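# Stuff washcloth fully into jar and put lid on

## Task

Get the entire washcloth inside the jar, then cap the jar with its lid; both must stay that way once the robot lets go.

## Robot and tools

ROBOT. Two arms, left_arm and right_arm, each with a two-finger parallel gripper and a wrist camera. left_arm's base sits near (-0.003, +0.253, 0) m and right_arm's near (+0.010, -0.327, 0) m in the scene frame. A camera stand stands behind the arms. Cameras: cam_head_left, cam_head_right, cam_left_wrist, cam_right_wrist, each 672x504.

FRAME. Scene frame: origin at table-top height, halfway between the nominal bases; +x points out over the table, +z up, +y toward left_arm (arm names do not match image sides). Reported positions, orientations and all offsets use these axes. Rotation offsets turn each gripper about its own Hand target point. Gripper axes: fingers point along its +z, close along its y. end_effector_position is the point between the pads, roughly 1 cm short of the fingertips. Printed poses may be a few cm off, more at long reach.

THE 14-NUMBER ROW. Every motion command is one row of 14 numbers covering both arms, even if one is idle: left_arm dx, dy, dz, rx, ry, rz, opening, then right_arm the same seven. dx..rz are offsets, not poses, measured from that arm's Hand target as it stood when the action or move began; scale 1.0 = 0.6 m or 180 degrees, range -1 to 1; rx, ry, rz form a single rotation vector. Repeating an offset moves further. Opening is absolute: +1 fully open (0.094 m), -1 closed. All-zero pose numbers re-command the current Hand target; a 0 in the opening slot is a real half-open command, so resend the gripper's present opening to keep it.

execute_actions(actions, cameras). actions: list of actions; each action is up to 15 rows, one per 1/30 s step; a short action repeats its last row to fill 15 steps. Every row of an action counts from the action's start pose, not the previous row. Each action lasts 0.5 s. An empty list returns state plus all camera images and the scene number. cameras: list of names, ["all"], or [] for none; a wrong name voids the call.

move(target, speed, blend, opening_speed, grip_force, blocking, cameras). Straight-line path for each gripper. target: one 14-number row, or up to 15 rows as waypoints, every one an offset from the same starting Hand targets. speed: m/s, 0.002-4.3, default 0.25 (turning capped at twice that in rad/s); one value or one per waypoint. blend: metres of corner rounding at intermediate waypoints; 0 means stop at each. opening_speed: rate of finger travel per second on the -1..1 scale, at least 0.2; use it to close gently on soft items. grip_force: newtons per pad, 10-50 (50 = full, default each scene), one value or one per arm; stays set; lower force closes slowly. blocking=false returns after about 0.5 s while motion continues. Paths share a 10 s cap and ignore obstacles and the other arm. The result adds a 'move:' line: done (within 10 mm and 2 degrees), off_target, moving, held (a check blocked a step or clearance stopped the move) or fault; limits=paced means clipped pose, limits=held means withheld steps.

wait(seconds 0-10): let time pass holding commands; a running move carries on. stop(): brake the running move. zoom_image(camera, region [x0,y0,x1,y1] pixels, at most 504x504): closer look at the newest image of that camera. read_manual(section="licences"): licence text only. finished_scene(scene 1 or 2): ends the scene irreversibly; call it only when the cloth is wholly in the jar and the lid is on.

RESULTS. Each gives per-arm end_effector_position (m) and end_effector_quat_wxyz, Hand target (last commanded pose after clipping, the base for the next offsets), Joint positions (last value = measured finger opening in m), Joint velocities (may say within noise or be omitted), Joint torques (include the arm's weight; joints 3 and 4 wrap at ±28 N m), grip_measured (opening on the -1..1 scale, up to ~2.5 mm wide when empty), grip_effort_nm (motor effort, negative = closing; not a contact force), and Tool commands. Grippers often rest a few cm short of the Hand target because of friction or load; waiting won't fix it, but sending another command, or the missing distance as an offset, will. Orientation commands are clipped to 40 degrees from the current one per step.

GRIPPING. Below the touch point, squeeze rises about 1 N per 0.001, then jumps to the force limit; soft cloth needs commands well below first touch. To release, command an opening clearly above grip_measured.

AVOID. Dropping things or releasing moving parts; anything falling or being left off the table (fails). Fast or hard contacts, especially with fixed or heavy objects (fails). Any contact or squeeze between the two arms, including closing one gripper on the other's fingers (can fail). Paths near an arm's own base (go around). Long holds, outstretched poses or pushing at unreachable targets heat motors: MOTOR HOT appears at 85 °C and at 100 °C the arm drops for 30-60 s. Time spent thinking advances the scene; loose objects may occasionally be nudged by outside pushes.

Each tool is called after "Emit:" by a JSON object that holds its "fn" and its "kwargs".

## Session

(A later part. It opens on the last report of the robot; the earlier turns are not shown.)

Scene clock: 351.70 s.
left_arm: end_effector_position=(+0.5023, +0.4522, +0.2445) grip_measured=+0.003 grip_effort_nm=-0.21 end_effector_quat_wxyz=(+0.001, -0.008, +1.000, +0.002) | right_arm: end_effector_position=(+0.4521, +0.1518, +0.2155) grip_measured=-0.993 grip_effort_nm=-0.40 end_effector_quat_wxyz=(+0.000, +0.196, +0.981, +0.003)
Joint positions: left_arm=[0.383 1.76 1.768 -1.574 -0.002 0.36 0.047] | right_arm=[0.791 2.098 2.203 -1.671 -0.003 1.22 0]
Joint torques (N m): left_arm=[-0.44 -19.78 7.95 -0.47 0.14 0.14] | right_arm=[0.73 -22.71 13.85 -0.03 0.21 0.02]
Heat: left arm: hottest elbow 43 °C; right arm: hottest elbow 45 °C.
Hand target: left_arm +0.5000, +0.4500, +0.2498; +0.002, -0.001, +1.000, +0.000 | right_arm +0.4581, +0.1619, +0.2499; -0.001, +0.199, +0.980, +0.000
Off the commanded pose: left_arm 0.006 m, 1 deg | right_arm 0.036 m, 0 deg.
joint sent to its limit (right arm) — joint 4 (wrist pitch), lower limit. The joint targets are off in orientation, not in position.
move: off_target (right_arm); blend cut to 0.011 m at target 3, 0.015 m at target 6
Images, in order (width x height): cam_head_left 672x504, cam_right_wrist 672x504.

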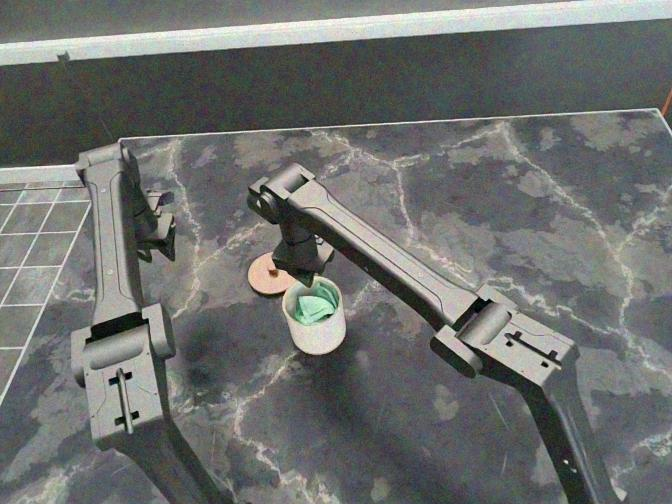

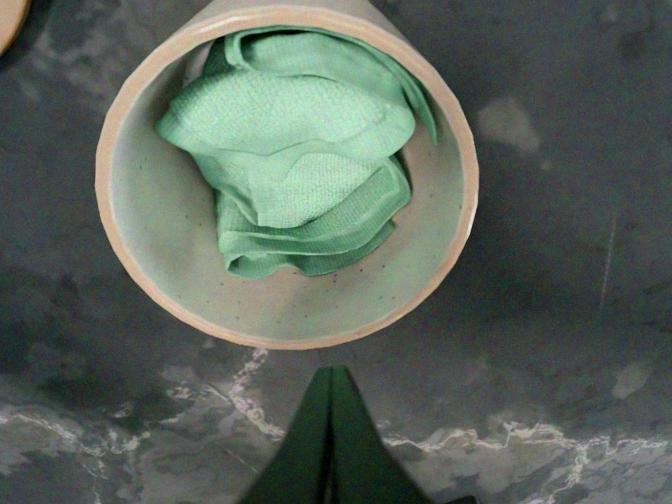

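Emit:
{"fn": "move", "kwargs": {"target": [[0.215,-0.29,-0.083,0,0,0,0.0,-0.013,-0.3,0.05,0,0,0,-1],[0.215,-0.29,-0.32,0,0,0,0.0,-0.013,-0.6,0.033,0,0,0,-1]], "speed": 0.22, "blend": [0.03, 0], "cameras": ["cam_left_wrist", "cam_head_left", "cam_head_right"]}}

Emit:
{"fn": "zoom_image", "kwargs": {"camera": "cam_head_right", "region": [240, 240, 360, 360]}}

Scene clock: 369.17 s.
left_arm: end_effector_position=(+0.6267, +0.2732, +0.0715) grip_measured=+0.003 grip_effort_nm=-0.21 end_effector_quat_wxyz=(+0.006, +0.007, +1.000, +0.000) | right_arm: end_effector_position=(+0.4519, -0.1971, +0.2669) grip_measured=-0.993 grip_effort_nm=-0.40 end_effector_quat_wxyz=(-0.007, +0.203, +0.979, -0.005)
Joint positions: left_arm=[0.04 2.066 1.768 -1.261 0.001 0.046 0.047] | right_arm=[0.254 1.554 1.565 -1.599 0.002 0.696 0]
Joint torques (N m): left_arm=[0.32 -21.07 7.16 0.55 -0.02 -0.08] | right_arm=[0.38 -15.03 8.03 0.65 0.04 -0.16]
Heat: left arm: hottest elbow 43 °C; right arm: hottest elbow 49 °C.
Hand target: left_arm +0.6289, +0.2759, +0.0577; +0.002, -0.001, +1.000, +0.000 | right_arm +0.4503, -0.1981, +0.2699; +0.000, +0.199, +0.980, +0.000
Off the commanded pose: left_arm 0.014 m, 1 deg | right_arm 0.003 m, 1 deg.
move: off_target (left_arm)
Images, in order (width x height): cam_head_left 672x504, cam_head_right 672x504, cam_left_wrist 672x504.

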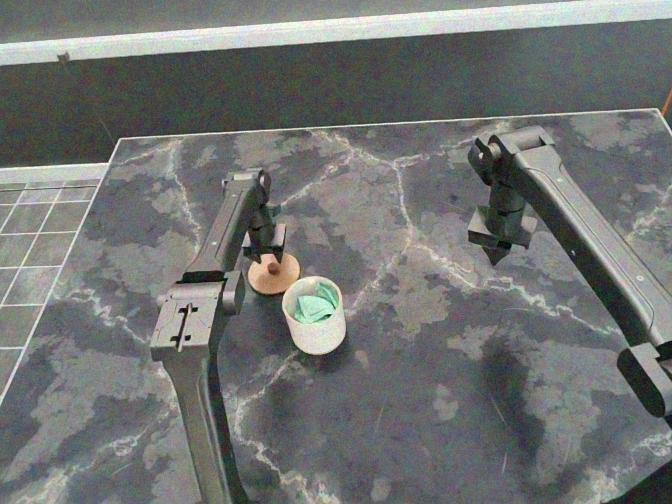

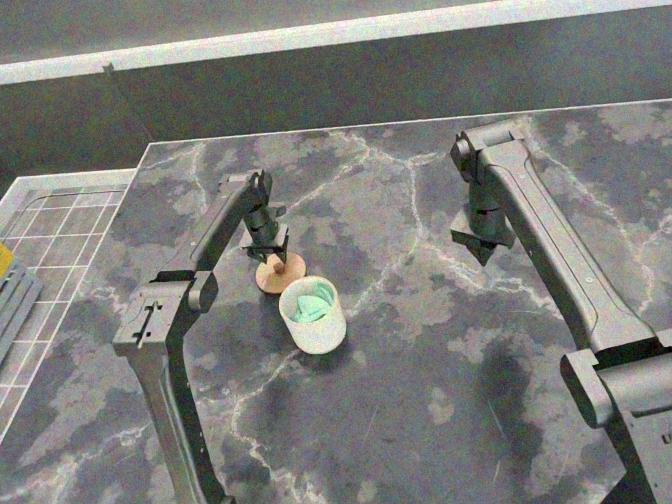

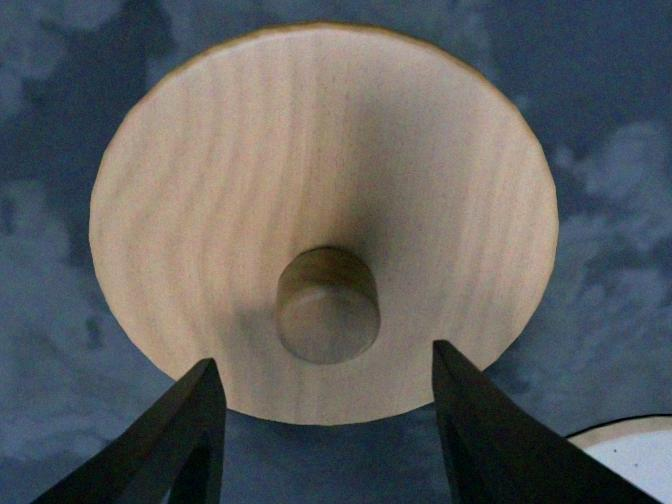

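Scaled by 4.200 from the camera's 672x504 image, which has a finer 960x720 frame.

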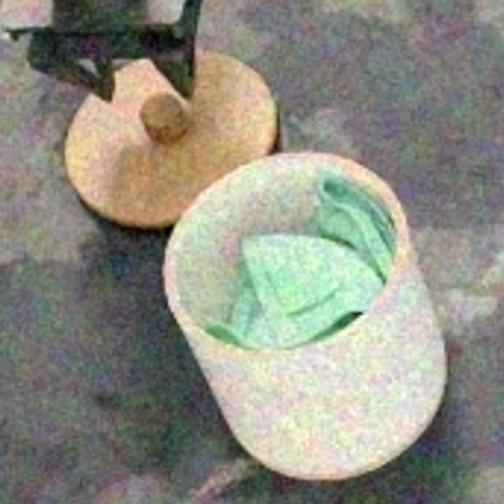

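Emit:
{"fn": "move", "kwargs": {"target": [0.005,0,-0.0417,0,0,0,0.0,0,0,0,0,0,0,-1], "speed": 0.08, "cameras": ["cam_left_wrist"]}}

Scene clock: 383.27 s.
left_arm: end_effector_position=(+0.6328, +0.2734, +0.0533) grip_measured=+0.003 grip_effort_nm=-0.21 end_effector_quat_wxyz=(+0.013, +0.007, +1.000, +0.000) | right_arm: end_effector_position=(+0.4519, -0.1971, +0.2669) grip_measured=-0.993 grip_effort_nm=-0.39 end_effector_quat_wxyz=(-0.007, +0.202, +0.979, -0.005)
Joint positions: left_arm=[0.04 2.089 1.757 -1.213 0.001 0.046 0.047] | right_arm=[0.254 1.554 1.565 -1.599 0.002 0.695 0]
Joint torques (N m): left_arm=[-0.32 -21.71 6.93 0.65 -0.01 -0.11] | right_arm=[0.32 -14.97 8.03 0.66 0.03 -0.16]
Heat: left arm: hottest elbow 41 °C; right arm: hottest elbow 47 °C.
Hand target: left_arm +0.6319, +0.2759, +0.0329; +0.002, -0.001, +1.000, +0.000 | right_arm +0.4503, -0.1981, +0.2699; +0.000, +0.199, +0.980, +0.000
Off the commanded pose: left_arm 0.021 m, 2 deg | right_arm 0.003 m, 1 deg.
move: off_target (left_arm)
Images, in order (width x height): cam_left_wrist 672x504.

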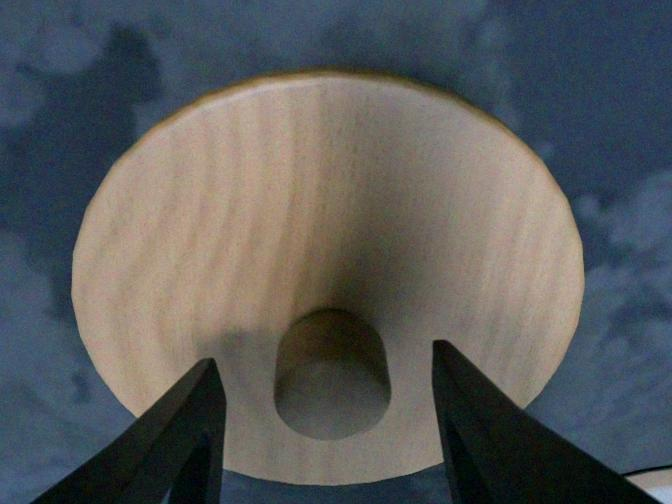

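Emit:
{"fn": "move", "kwargs": {"target": [-0.003,0,-0.022,0,0,0,0.0,0,0,0,0,0,0,-1], "speed": 0.06, "cameras": ["cam_left_wrist"]}}

Scene clock: 391.07 s.
left_arm: end_effector_position=(+0.6326, +0.2734, +0.0431) grip_measured=+0.003 grip_effort_nm=-0.21 end_effector_quat_wxyz=(+0.016, +0.007, +1.000, +0.000) | right_arm: end_effector_position=(+0.4519, -0.1971, +0.2669) grip_measured=-0.993 grip_effort_nm=-0.40 end_effector_quat_wxyz=(-0.007, +0.202, +0.979, -0.005)
Joint positions: left_arm=[0.04 2.094 1.737 -1.182 0.001 0.046 0.047] | right_arm=[0.254 1.554 1.565 -1.599 0.002 0.695 0]
Joint torques (N m): left_arm=[0.03 -20.6 6.76 0.85 -0.02 -0.08] | right_arm=[0.32 -15.03 8.05 0.69 0.04 -0.15]
Heat: left arm: hottest elbow 41 °C; right arm: hottest elbow 46 °C.
Hand target: left_arm +0.6302, +0.2759, +0.0197; +0.002, -0.001, +1.000, +0.000 | right_arm +0.4503, -0.1981, +0.2699; +0.000, +0.199, +0.980, +0.000
Off the commanded pose: left_arm 0.024 m, 2 deg | right_arm 0.003 m, 1 deg.
move: off_target (left_arm)
Images, in order (width x height): cam_left_wrist 672x504.

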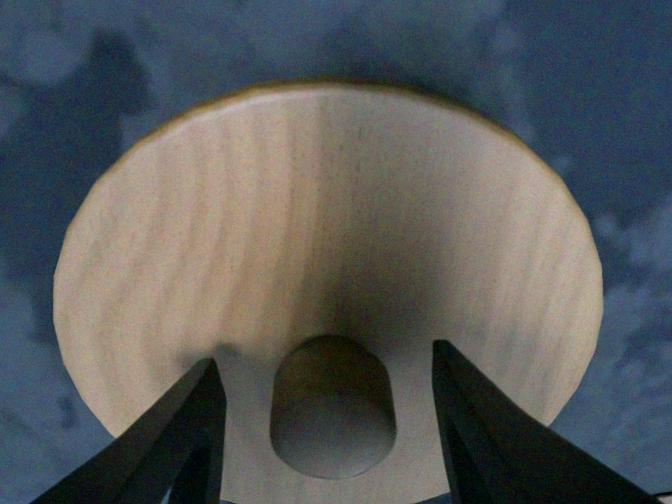

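Emit:
{"fn": "move", "kwargs": {"target": [0,0,0.012,0,0,0,-0.65,0,0,0,0,0,0,-1], "speed": 0.06, "opening_speed": 0.5, "cameras": ["cam_left_wrist"]}}

Scene clock: 401.13 s.
left_arm: end_effector_position=(+0.6326, +0.2734, +0.0431) grip_measured=-0.461 grip_effort_nm=-1.10 end_effector_quat_wxyz=(+0.016, +0.007, +1.000, +0.000) | right_arm: end_effector_position=(+0.4519, -0.1971, +0.2669) grip_measured=-0.993 grip_effort_nm=-0.40 end_effector_quat_wxyz=(-0.007, +0.202, +0.979, -0.005)
Joint positions: left_arm=[0.04 2.094 1.737 -1.182 0.001 0.046 0.025] | right_arm=[0.254 1.554 1.565 -1.599 0.002 0.695 0]
Joint torques (N m): left_arm=[-0.03 -20.95 7.3 0.05 -0.03 -0.09] | right_arm=[0.38 -15.03 8.02 0.66 0.04 -0.15]
Heat: left arm: hottest elbow 41 °C; right arm: hottest elbow 45 °C.
Hand target: left_arm +0.6302, +0.2759, +0.0269; +0.002, -0.001, +1.000, +0.000 | right_arm +0.4503, -0.1981, +0.2699; +0.000, +0.199, +0.980, +0.000
Off the commanded pose: left_arm 0.017 m, 2 deg | right_arm 0.003 m, 1 deg.
move: off_target (left_arm)
Images, in order (width x height): cam_left_wrist 672x504.

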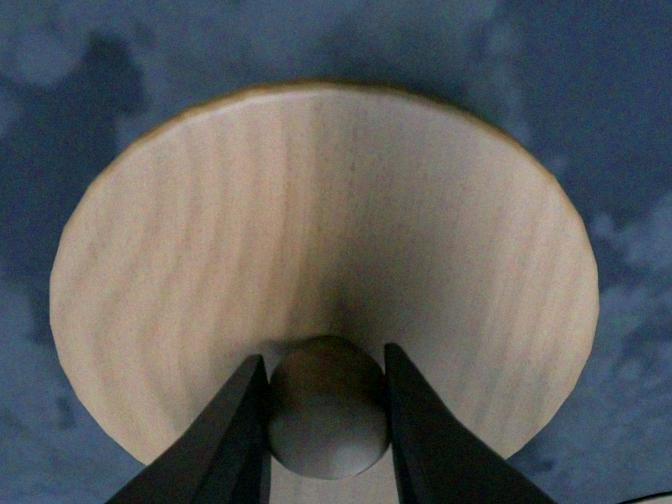

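Emit:
{"fn": "move", "kwargs": {"target": [[0,0,0.1,0,0,0,-0.65,0,0,0,0,0,0,-1],[0,0,0.33,0,0,0,-0.65,0,0,0,0,0,0,-1],[-0.2553,-0.2032,0.3885,0,0,0,-0.65,0,0,0,0,0,0,-1],[-0.2553,-0.2032,0.3135,0,0,0,-0.65,0,0,0,0,0,0,-1]], "speed": [0.08, 0.15, 0.2, 0.1], "blend": [0.02, 0.03, 0, 0], "cameras": ["cam_left_wrist", "cam_head_left", "cam_head_right"]}}

Emit:
{"fn": "zoom_image", "kwargs": {"camera": "cam_left_wrist", "region": [80, 0, 580, 180]}}

Emit:
{"fn": "zoom_image", "kwargs": {"camera": "cam_head_left", "region": [250, 240, 390, 370]}}

Emit:
{"fn": "zoom_image", "kwargs": {"camera": "cam_head_right", "region": [250, 240, 390, 370]}}

Scene clock: 431.63 s.
left_arm: end_effector_position=(+0.4757, +0.1543, +0.2134) grip_measured=-0.461 grip_effort_nm=-1.10 end_effector_quat_wxyz=(-0.006, +0.004, +1.000, +0.001) | right_arm: end_effector_position=(+0.4519, -0.1971, +0.2669) grip_measured=-0.993 grip_effort_nm=-0.40 end_effector_quat_wxyz=(-0.007, +0.202, +0.979, -0.005)
Joint positions: left_arm=[-0.195 1.63 1.517 -1.469 0.001 -0.194 0.025] | right_arm=[0.254 1.554 1.565 -1.599 0.002 0.695 0]
Joint torques (N m): left_arm=[-0.79 -16.97 7.27 0.55 -0.07 -0.09] | right_arm=[0.26 -15.09 8.05 0.69 0.05 -0.14]
Heat: left arm: hottest elbow 41 °C; right arm: hottest elbow 42 °C.
Hand target: left_arm +0.4770, +0.1539, +0.2150; +0.002, -0.001, +1.000, +0.000 | right_arm +0.4503, -0.1981, +0.2699; +0.000, +0.199, +0.980, +0.000
Off the commanded pose: left_arm 0.002 m, 1 deg | right_arm 0.003 m, 1 deg.
move: done
Images, in order (width x height): cam_head_left 672x504, cam_head_right 672x504, cam_left_wrist 672x504.

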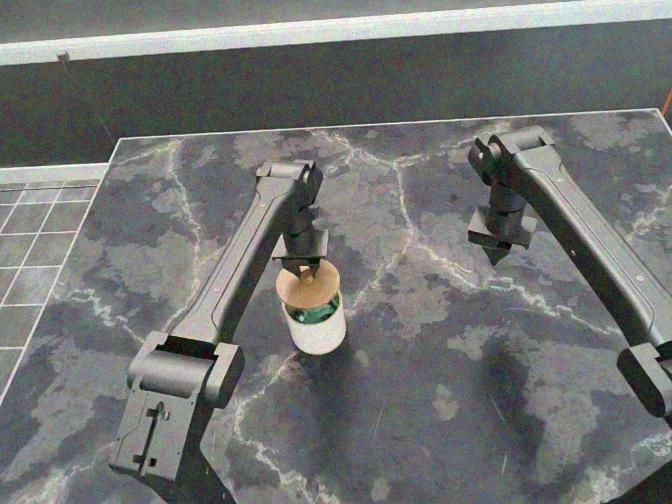

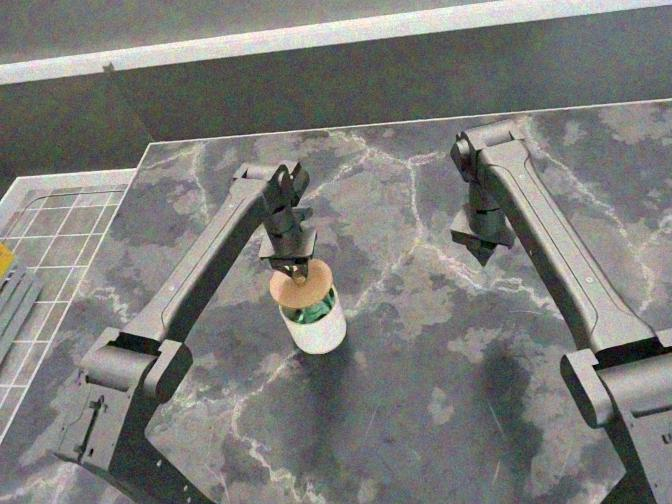

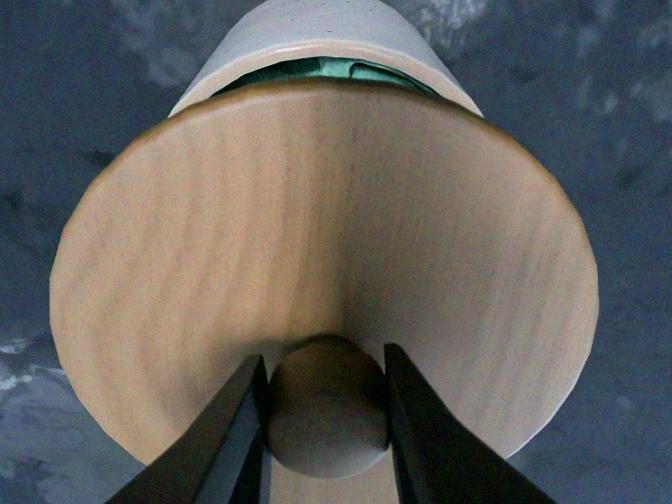

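Scaled by 1.008 from the camera's 672x504 image, which has a finer 960x720 frame.

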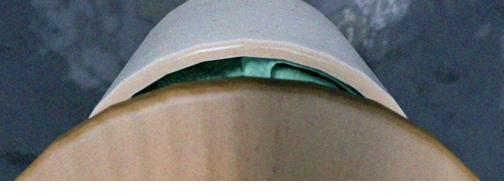

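Scaled by 3.600 from the camera's 672x504 image, which has a finer 960x720 frame.

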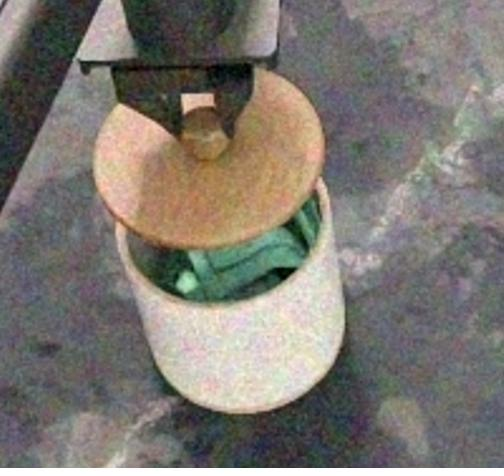

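Scaled by 3.600 from the camera's 672x504 image, which has a finer 960x720 frame.

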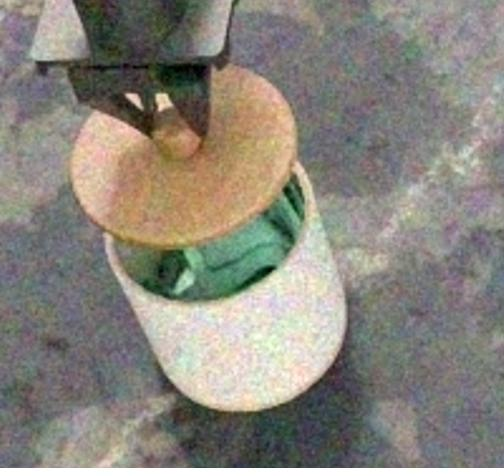

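Emit:
{"fn": "move", "kwargs": {"target": [-0.01,0,-0.0667,0,0,0,-0.65,0,0,0,0,0,0,-1], "speed": 0.08, "cameras": ["cam_left_wrist", "cam_head_left", "cam_head_right"]}}

Emit:
{"fn": "zoom_image", "kwargs": {"camera": "cam_left_wrist", "region": [80, 0, 580, 180]}}

Emit:
{"fn": "zoom_image", "kwargs": {"camera": "cam_head_left", "region": [250, 240, 390, 370]}}

Emit:
{"fn": "zoom_image", "kwargs": {"camera": "cam_head_right", "region": [250, 240, 390, 370]}}

Scene clock: 458.87 s.
left_arm: end_effector_position=(+0.4697, +0.1555, +0.1742) grip_measured=-0.461 grip_effort_nm=-1.10 end_effector_quat_wxyz=(-0.005, +0.003, +1.000, +0.001) | right_arm: end_effector_position=(+0.4519, -0.1971, +0.2669) grip_measured=-0.993 grip_effort_nm=-0.40 end_effector_quat_wxyz=(-0.007, +0.202, +0.979, -0.005)
Joint positions: left_arm=[-0.195 1.63 1.413 -1.364 0.001 -0.196 0.025] | right_arm=[0.254 1.554 1.565 -1.599 0.002 0.695 0]
Joint torques (N m): left_arm=[-1.03 -16.5 7.24 0.55 -0.09 -0.08] | right_arm=[0.26 -15.03 8.03 0.66 0.05 -0.16]
Heat: left arm: hottest elbow 40 °C; right arm: hottest elbow 41 °C.
Hand target: left_arm +0.4710, +0.1540, +0.1749; +0.002, -0.001, +1.000, +0.000 | right_arm +0.4503, -0.1981, +0.2699; +0.000, +0.199, +0.980, +0.000
Off the commanded pose: left_arm 0.002 m, 1 deg | right_arm 0.003 m, 1 deg.
move: done
Images, in order (width x height): cam_head_left 672x504, cam_head_right 672x504, cam_left_wrist 672x504.

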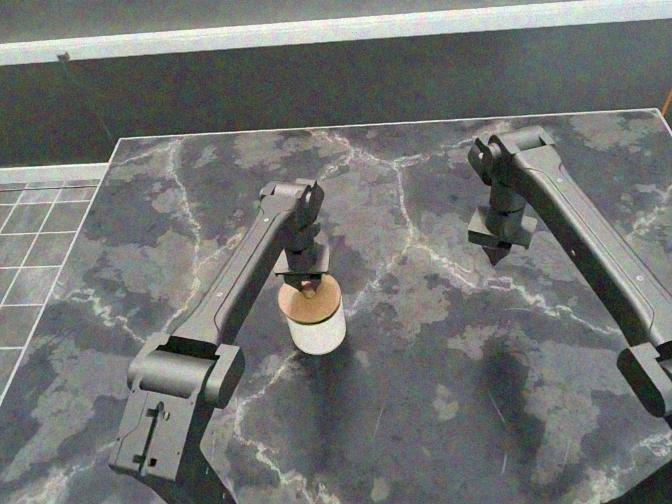

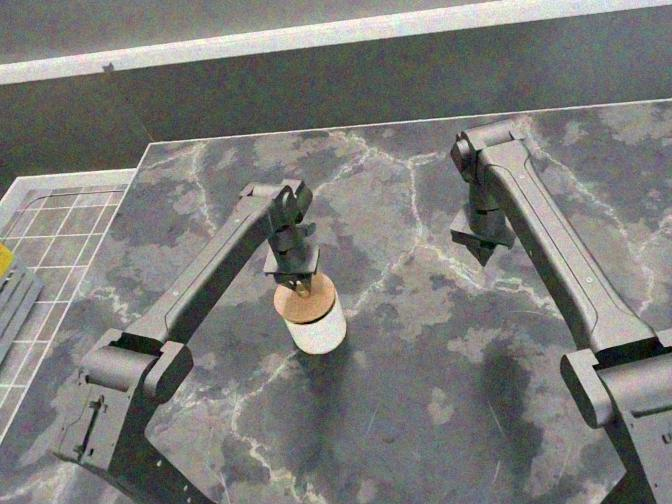

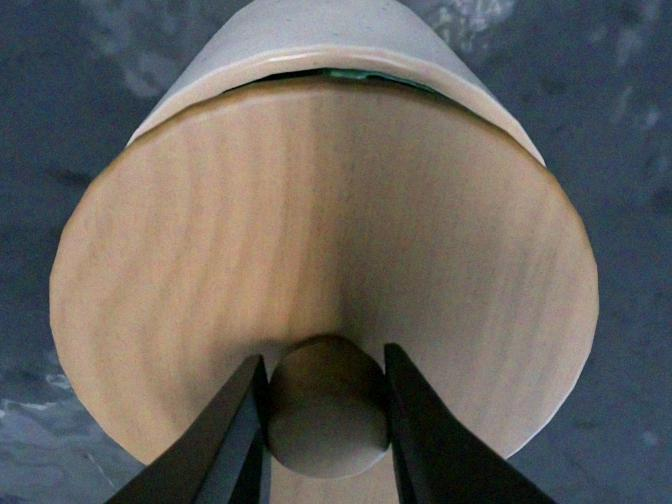

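Scaled by 1.008 from the camera's 672x504 image, which has a finer 960x720 frame.

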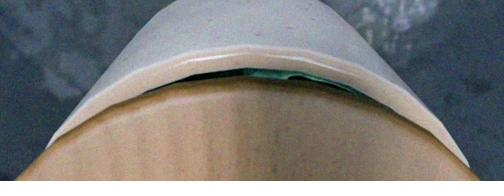

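Scaled by 3.600 from the camera's 672x504 image, which has a finer 960x720 frame.

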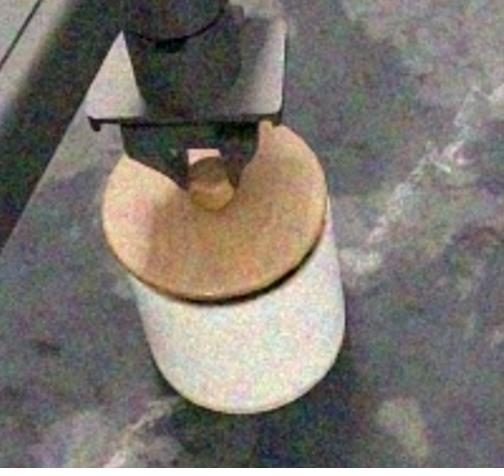

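Scaled by 3.600 from the camera's 672x504 image, which has a finer 960x720 frame.

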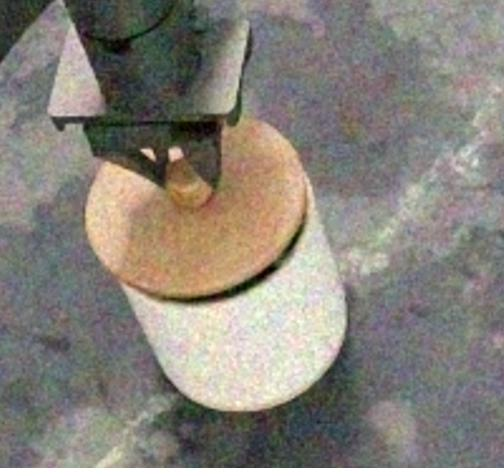

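Emit:
{"fn": "move", "kwargs": {"target": [0,-0.0017,-0.03,0,-0.0133,0,-0.65,0,0,0,0,0,0,-1], "speed": 0.05, "cameras": ["cam_left_wrist"]}}

Emit:
{"fn": "zoom_image", "kwargs": {"camera": "cam_left_wrist", "region": [80, 0, 580, 180]}}

Scene clock: 485.53 s.
left_arm: end_effector_position=(+0.4719, +0.1557, +0.1560) grip_measured=-0.461 grip_effort_nm=-1.10 end_effector_quat_wxyz=(+0.015, +0.002, +1.000, +0.000) | right_arm: end_effector_position=(+0.4519, -0.1971, +0.2669) grip_measured=-0.993 grip_effort_nm=-0.39 end_effector_quat_wxyz=(-0.007, +0.202, +0.979, -0.005)
Joint positions: left_arm=[-0.196 1.622 1.354 -1.273 -0.007 -0.201 0.025] | right_arm=[0.254 1.554 1.565 -1.599 0.002 0.695 0]
Joint torques (N m): left_arm=[-0.91 -16.38 6.78 0.84 -0.11 -0.1] | right_arm=[0.26 -15.09 8.02 0.66 0.03 -0.15]
Heat: left arm: hottest elbow 41 °C; right arm: hottest elbow 41 °C.
Hand target: left_arm +0.4711, +0.1529, +0.1568; +0.023, -0.001, +1.000, +0.000 | right_arm +0.4503, -0.1981, +0.2699; +0.000, +0.199, +0.980, +0.000
Off the commanded pose: left_arm 0.003 m, 1 deg | right_arm 0.003 m, 1 deg.
move: done
Images, in order (width x height): cam_left_wrist 672x504.

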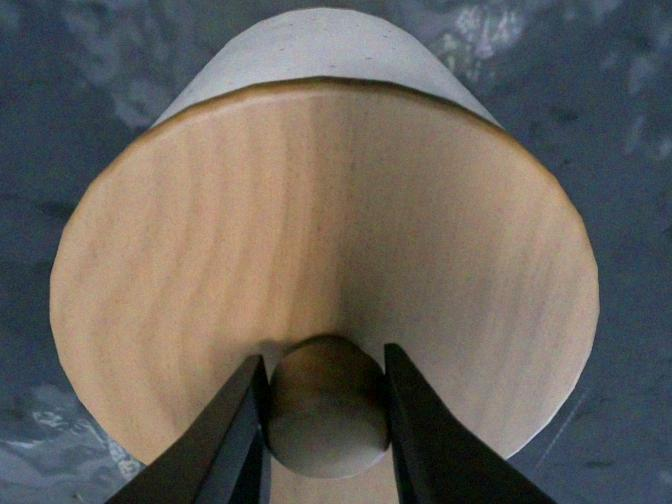

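Scaled by 1.008 from the camera's 672x504 image, which has a finer 960x720 frame.

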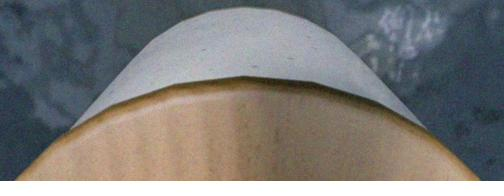

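Emit:
{"fn": "move", "kwargs": {"target": [-0.003,0,-0.02,0,0,0,-0.65,0,0,0,0,0,0,-1], "speed": 0.03, "cameras": ["cam_left_wrist", "cam_head_left", "cam_head_right"]}}

Emit:
{"fn": "zoom_image", "kwargs": {"camera": "cam_head_left", "region": [260, 260, 370, 370]}}

Emit:
{"fn": "zoom_image", "kwargs": {"camera": "cam_head_right", "region": [260, 260, 370, 370]}}

Scene clock: 502.53 s.
left_arm: end_effector_position=(+0.4717, +0.1559, +0.1556) grip_measured=-0.461 grip_effort_nm=-1.11 end_effector_quat_wxyz=(+0.026, +0.002, +1.000, -0.001) | right_arm: end_effector_position=(+0.4519, -0.1971, +0.2669) grip_measured=-0.993 grip_effort_nm=-0.39 end_effector_quat_wxyz=(-0.007, +0.202, +0.979, -0.005)
Joint positions: left_arm=[-0.196 1.608 1.335 -1.246 -0.008 -0.201 0.025] | right_arm=[0.254 1.554 1.565 -1.599 0.002 0.695 0]
Joint torques (N m): left_arm=[-0.73 -15.15 6.04 0.98 -0.07 -0.1] | right_arm=[0.32 -14.97 8.01 0.64 0.04 -0.14]
Heat: left arm: hottest elbow 40 °C; right arm: hottest elbow 40 °C.
Hand target: left_arm +0.4692, +0.1530, +0.1448; +0.023, -0.001, +1.000, +0.000 | right_arm +0.4503, -0.1981, +0.2699; +0.000, +0.199, +0.980, +0.000
Off the commanded pose: left_arm 0.011 m, 1 deg | right_arm 0.003 m, 1 deg.
move: off_target (left_arm)
Images, in order (width x height): cam_head_left 672x504, cam_head_right 672x504, cam_left_wrist 672x504.

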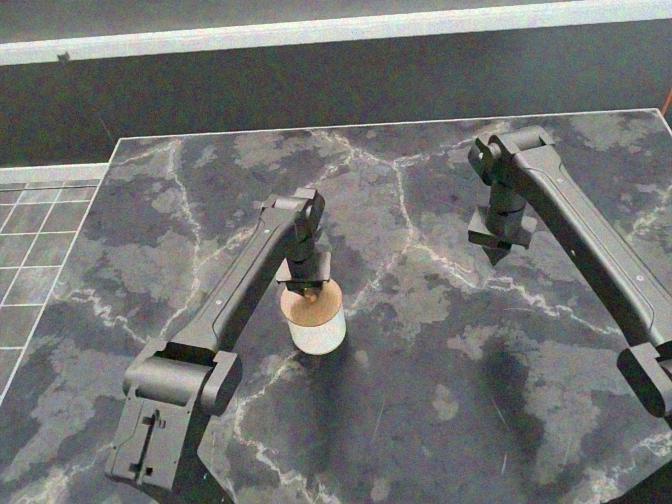

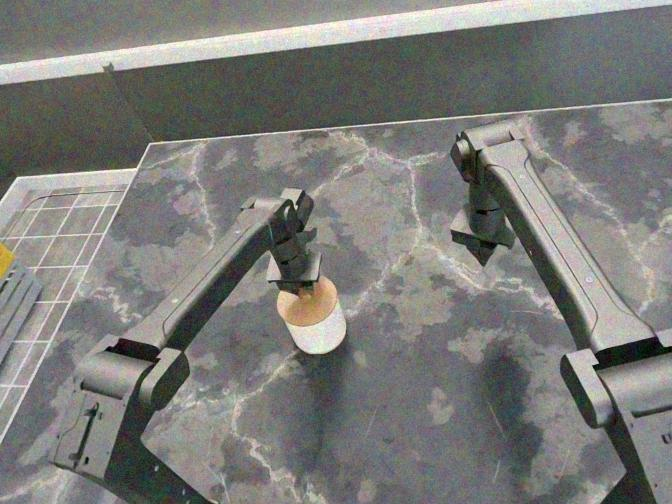

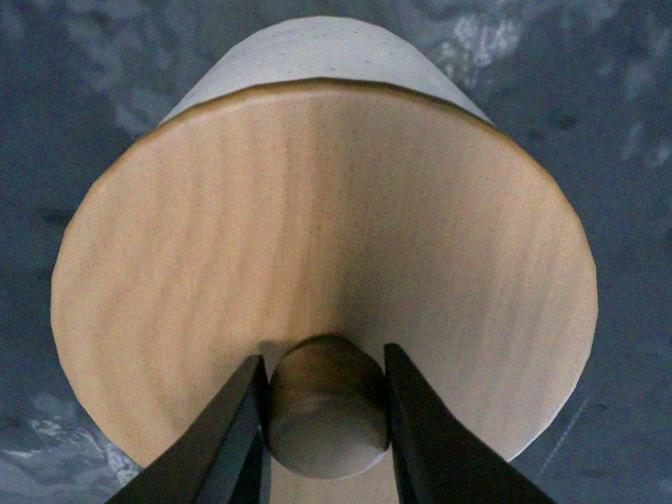

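Scaled by 4.582 from the camera's 672x504 image, which has a finer 960x720 frame.

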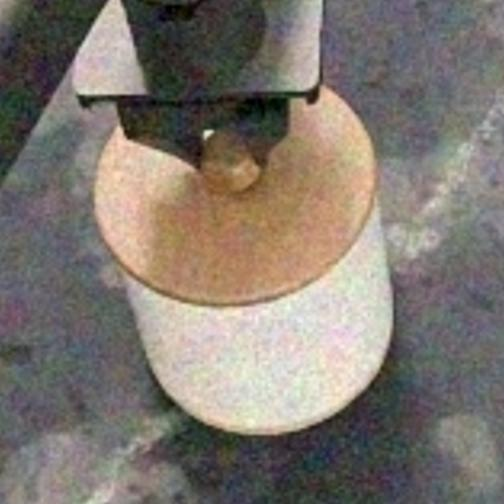

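Scaled by 4.582 from the camera's 672x504 image, which has a finer 960x720 frame.

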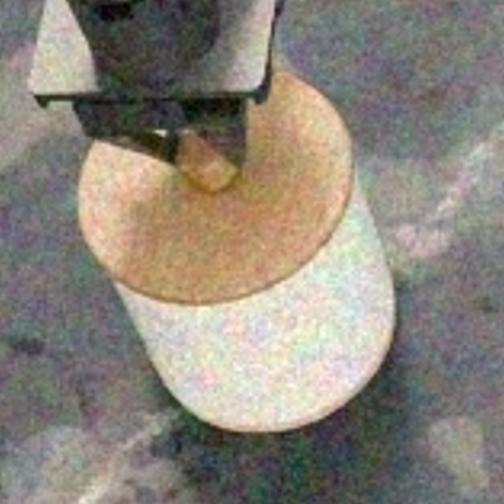

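Emit:
{"fn": "move", "kwargs": {"target": [[0.003,0.003,0.015,0,0,0,-0.65,0,0,0,0,0,0,-1],[0.003,0.003,0.015,0,0,0,-0.1,0,0,0,0,0,0,-1],[0.003,0.003,0.1,0,0,0,-0.1,0,0,0,0,0,0,-1],[0.12,0.1,0.15,0,0,0,-0.1,0,0,0,0,0,0,-1]], "speed": [0.05, 0.05, 0.06, 0.2], "blend": [0,0,0.02,0], "cameras": ["all"]}}

Emit:
{"fn": "zoom_image", "kwargs": {"camera": "cam_head_left", "region": [260, 260, 370, 370]}}

Emit:
{"fn": "zoom_image", "kwargs": {"camera": "cam_head_right", "region": [260, 260, 370, 370]}}

Scene clock: 517.47 s.
left_arm: end_effector_position=(+0.5285, +0.2161, +0.2282) grip_measured=-0.103 grip_effort_nm=0.07 end_effector_quat_wxyz=(+0.017, -0.009, +1.000, +0.002) | right_arm: end_effector_position=(+0.4519, -0.1971, +0.2669) grip_measured=-0.993 grip_effort_nm=-0.40 end_effector_quat_wxyz=(-0.007, +0.202, +0.979, -0.005)
Joint positions: left_arm=[-0.063 1.714 1.662 -1.486 -0.007 -0.089 0.042] | right_arm=[0.254 1.554 1.565 -1.599 0.002 0.695 0]
Joint torques (N m): left_arm=[-0.85 -15.62 11.07 -0.29 0.08 0.08] | right_arm=[0.38 -15.09 8.03 0.65 0.05 -0.15]
Heat: left arm: hottest elbow 41 °C; right arm: hottest elbow 40 °C.
Hand target: left_arm +0.5412, +0.2129, +0.2349; +0.023, -0.001, +1.000, +0.000 | right_arm +0.4503, -0.1981, +0.2699; +0.000, +0.199, +0.980, +0.000
Off the commanded pose: left_arm 0.015 m, 1 deg | right_arm 0.003 m, 1 deg.
move: off_target (left_arm)

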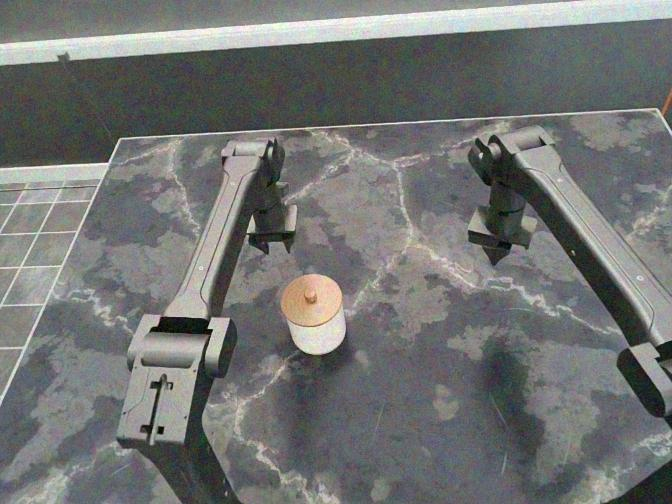

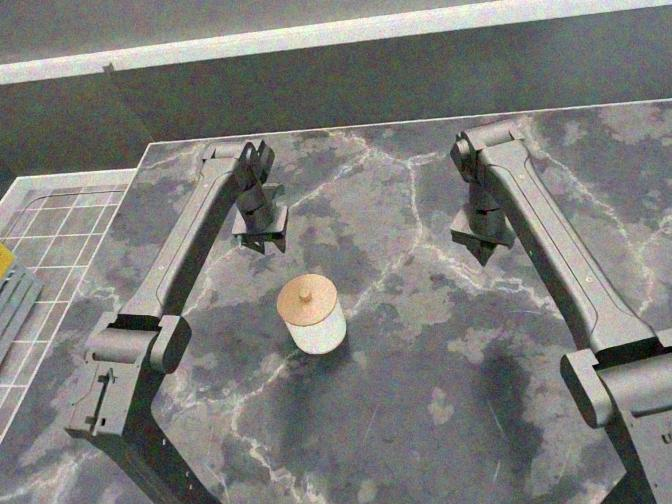

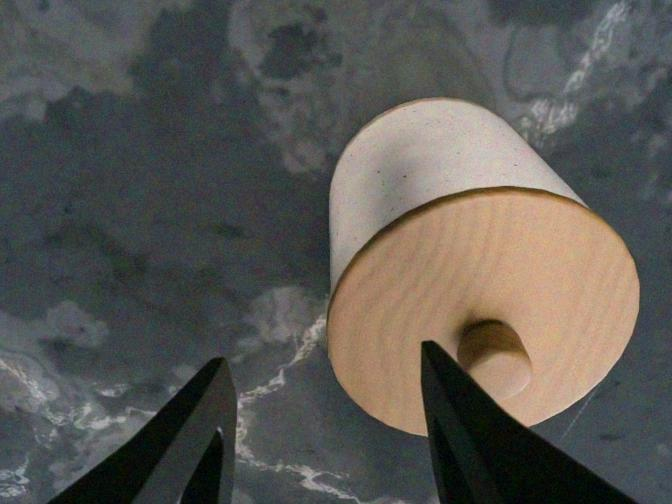

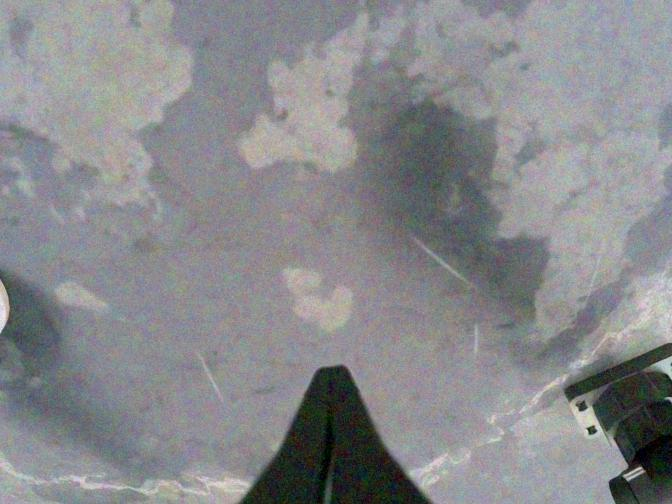

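Scaled by 4.582 from the camera's 672x504 image, which has a finer 960x720 frame.

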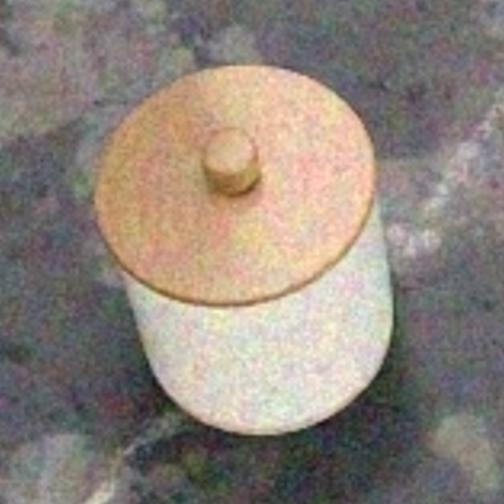

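Scaled by 4.582 from the camera's 672x504 image, which has a finer 960x720 frame.

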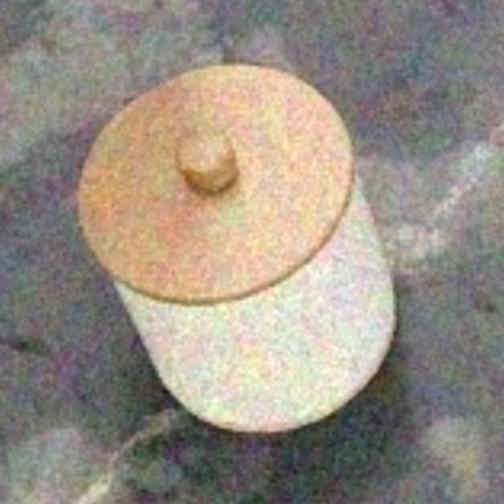

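Emit:
{"fn": "zoom_image", "kwargs": {"camera": "cam_left_wrist", "region": [300, 80, 660, 450]}}

Scaled by 1.362 from the camera's 672x504 image, which has a finer 960x720 frame.

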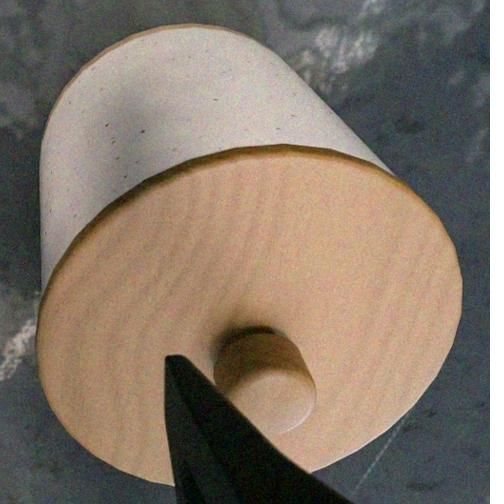

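Emit:
{"fn": "finished_scene", "kwargs": {"scene": 2}}

The scene is finished: the task was done.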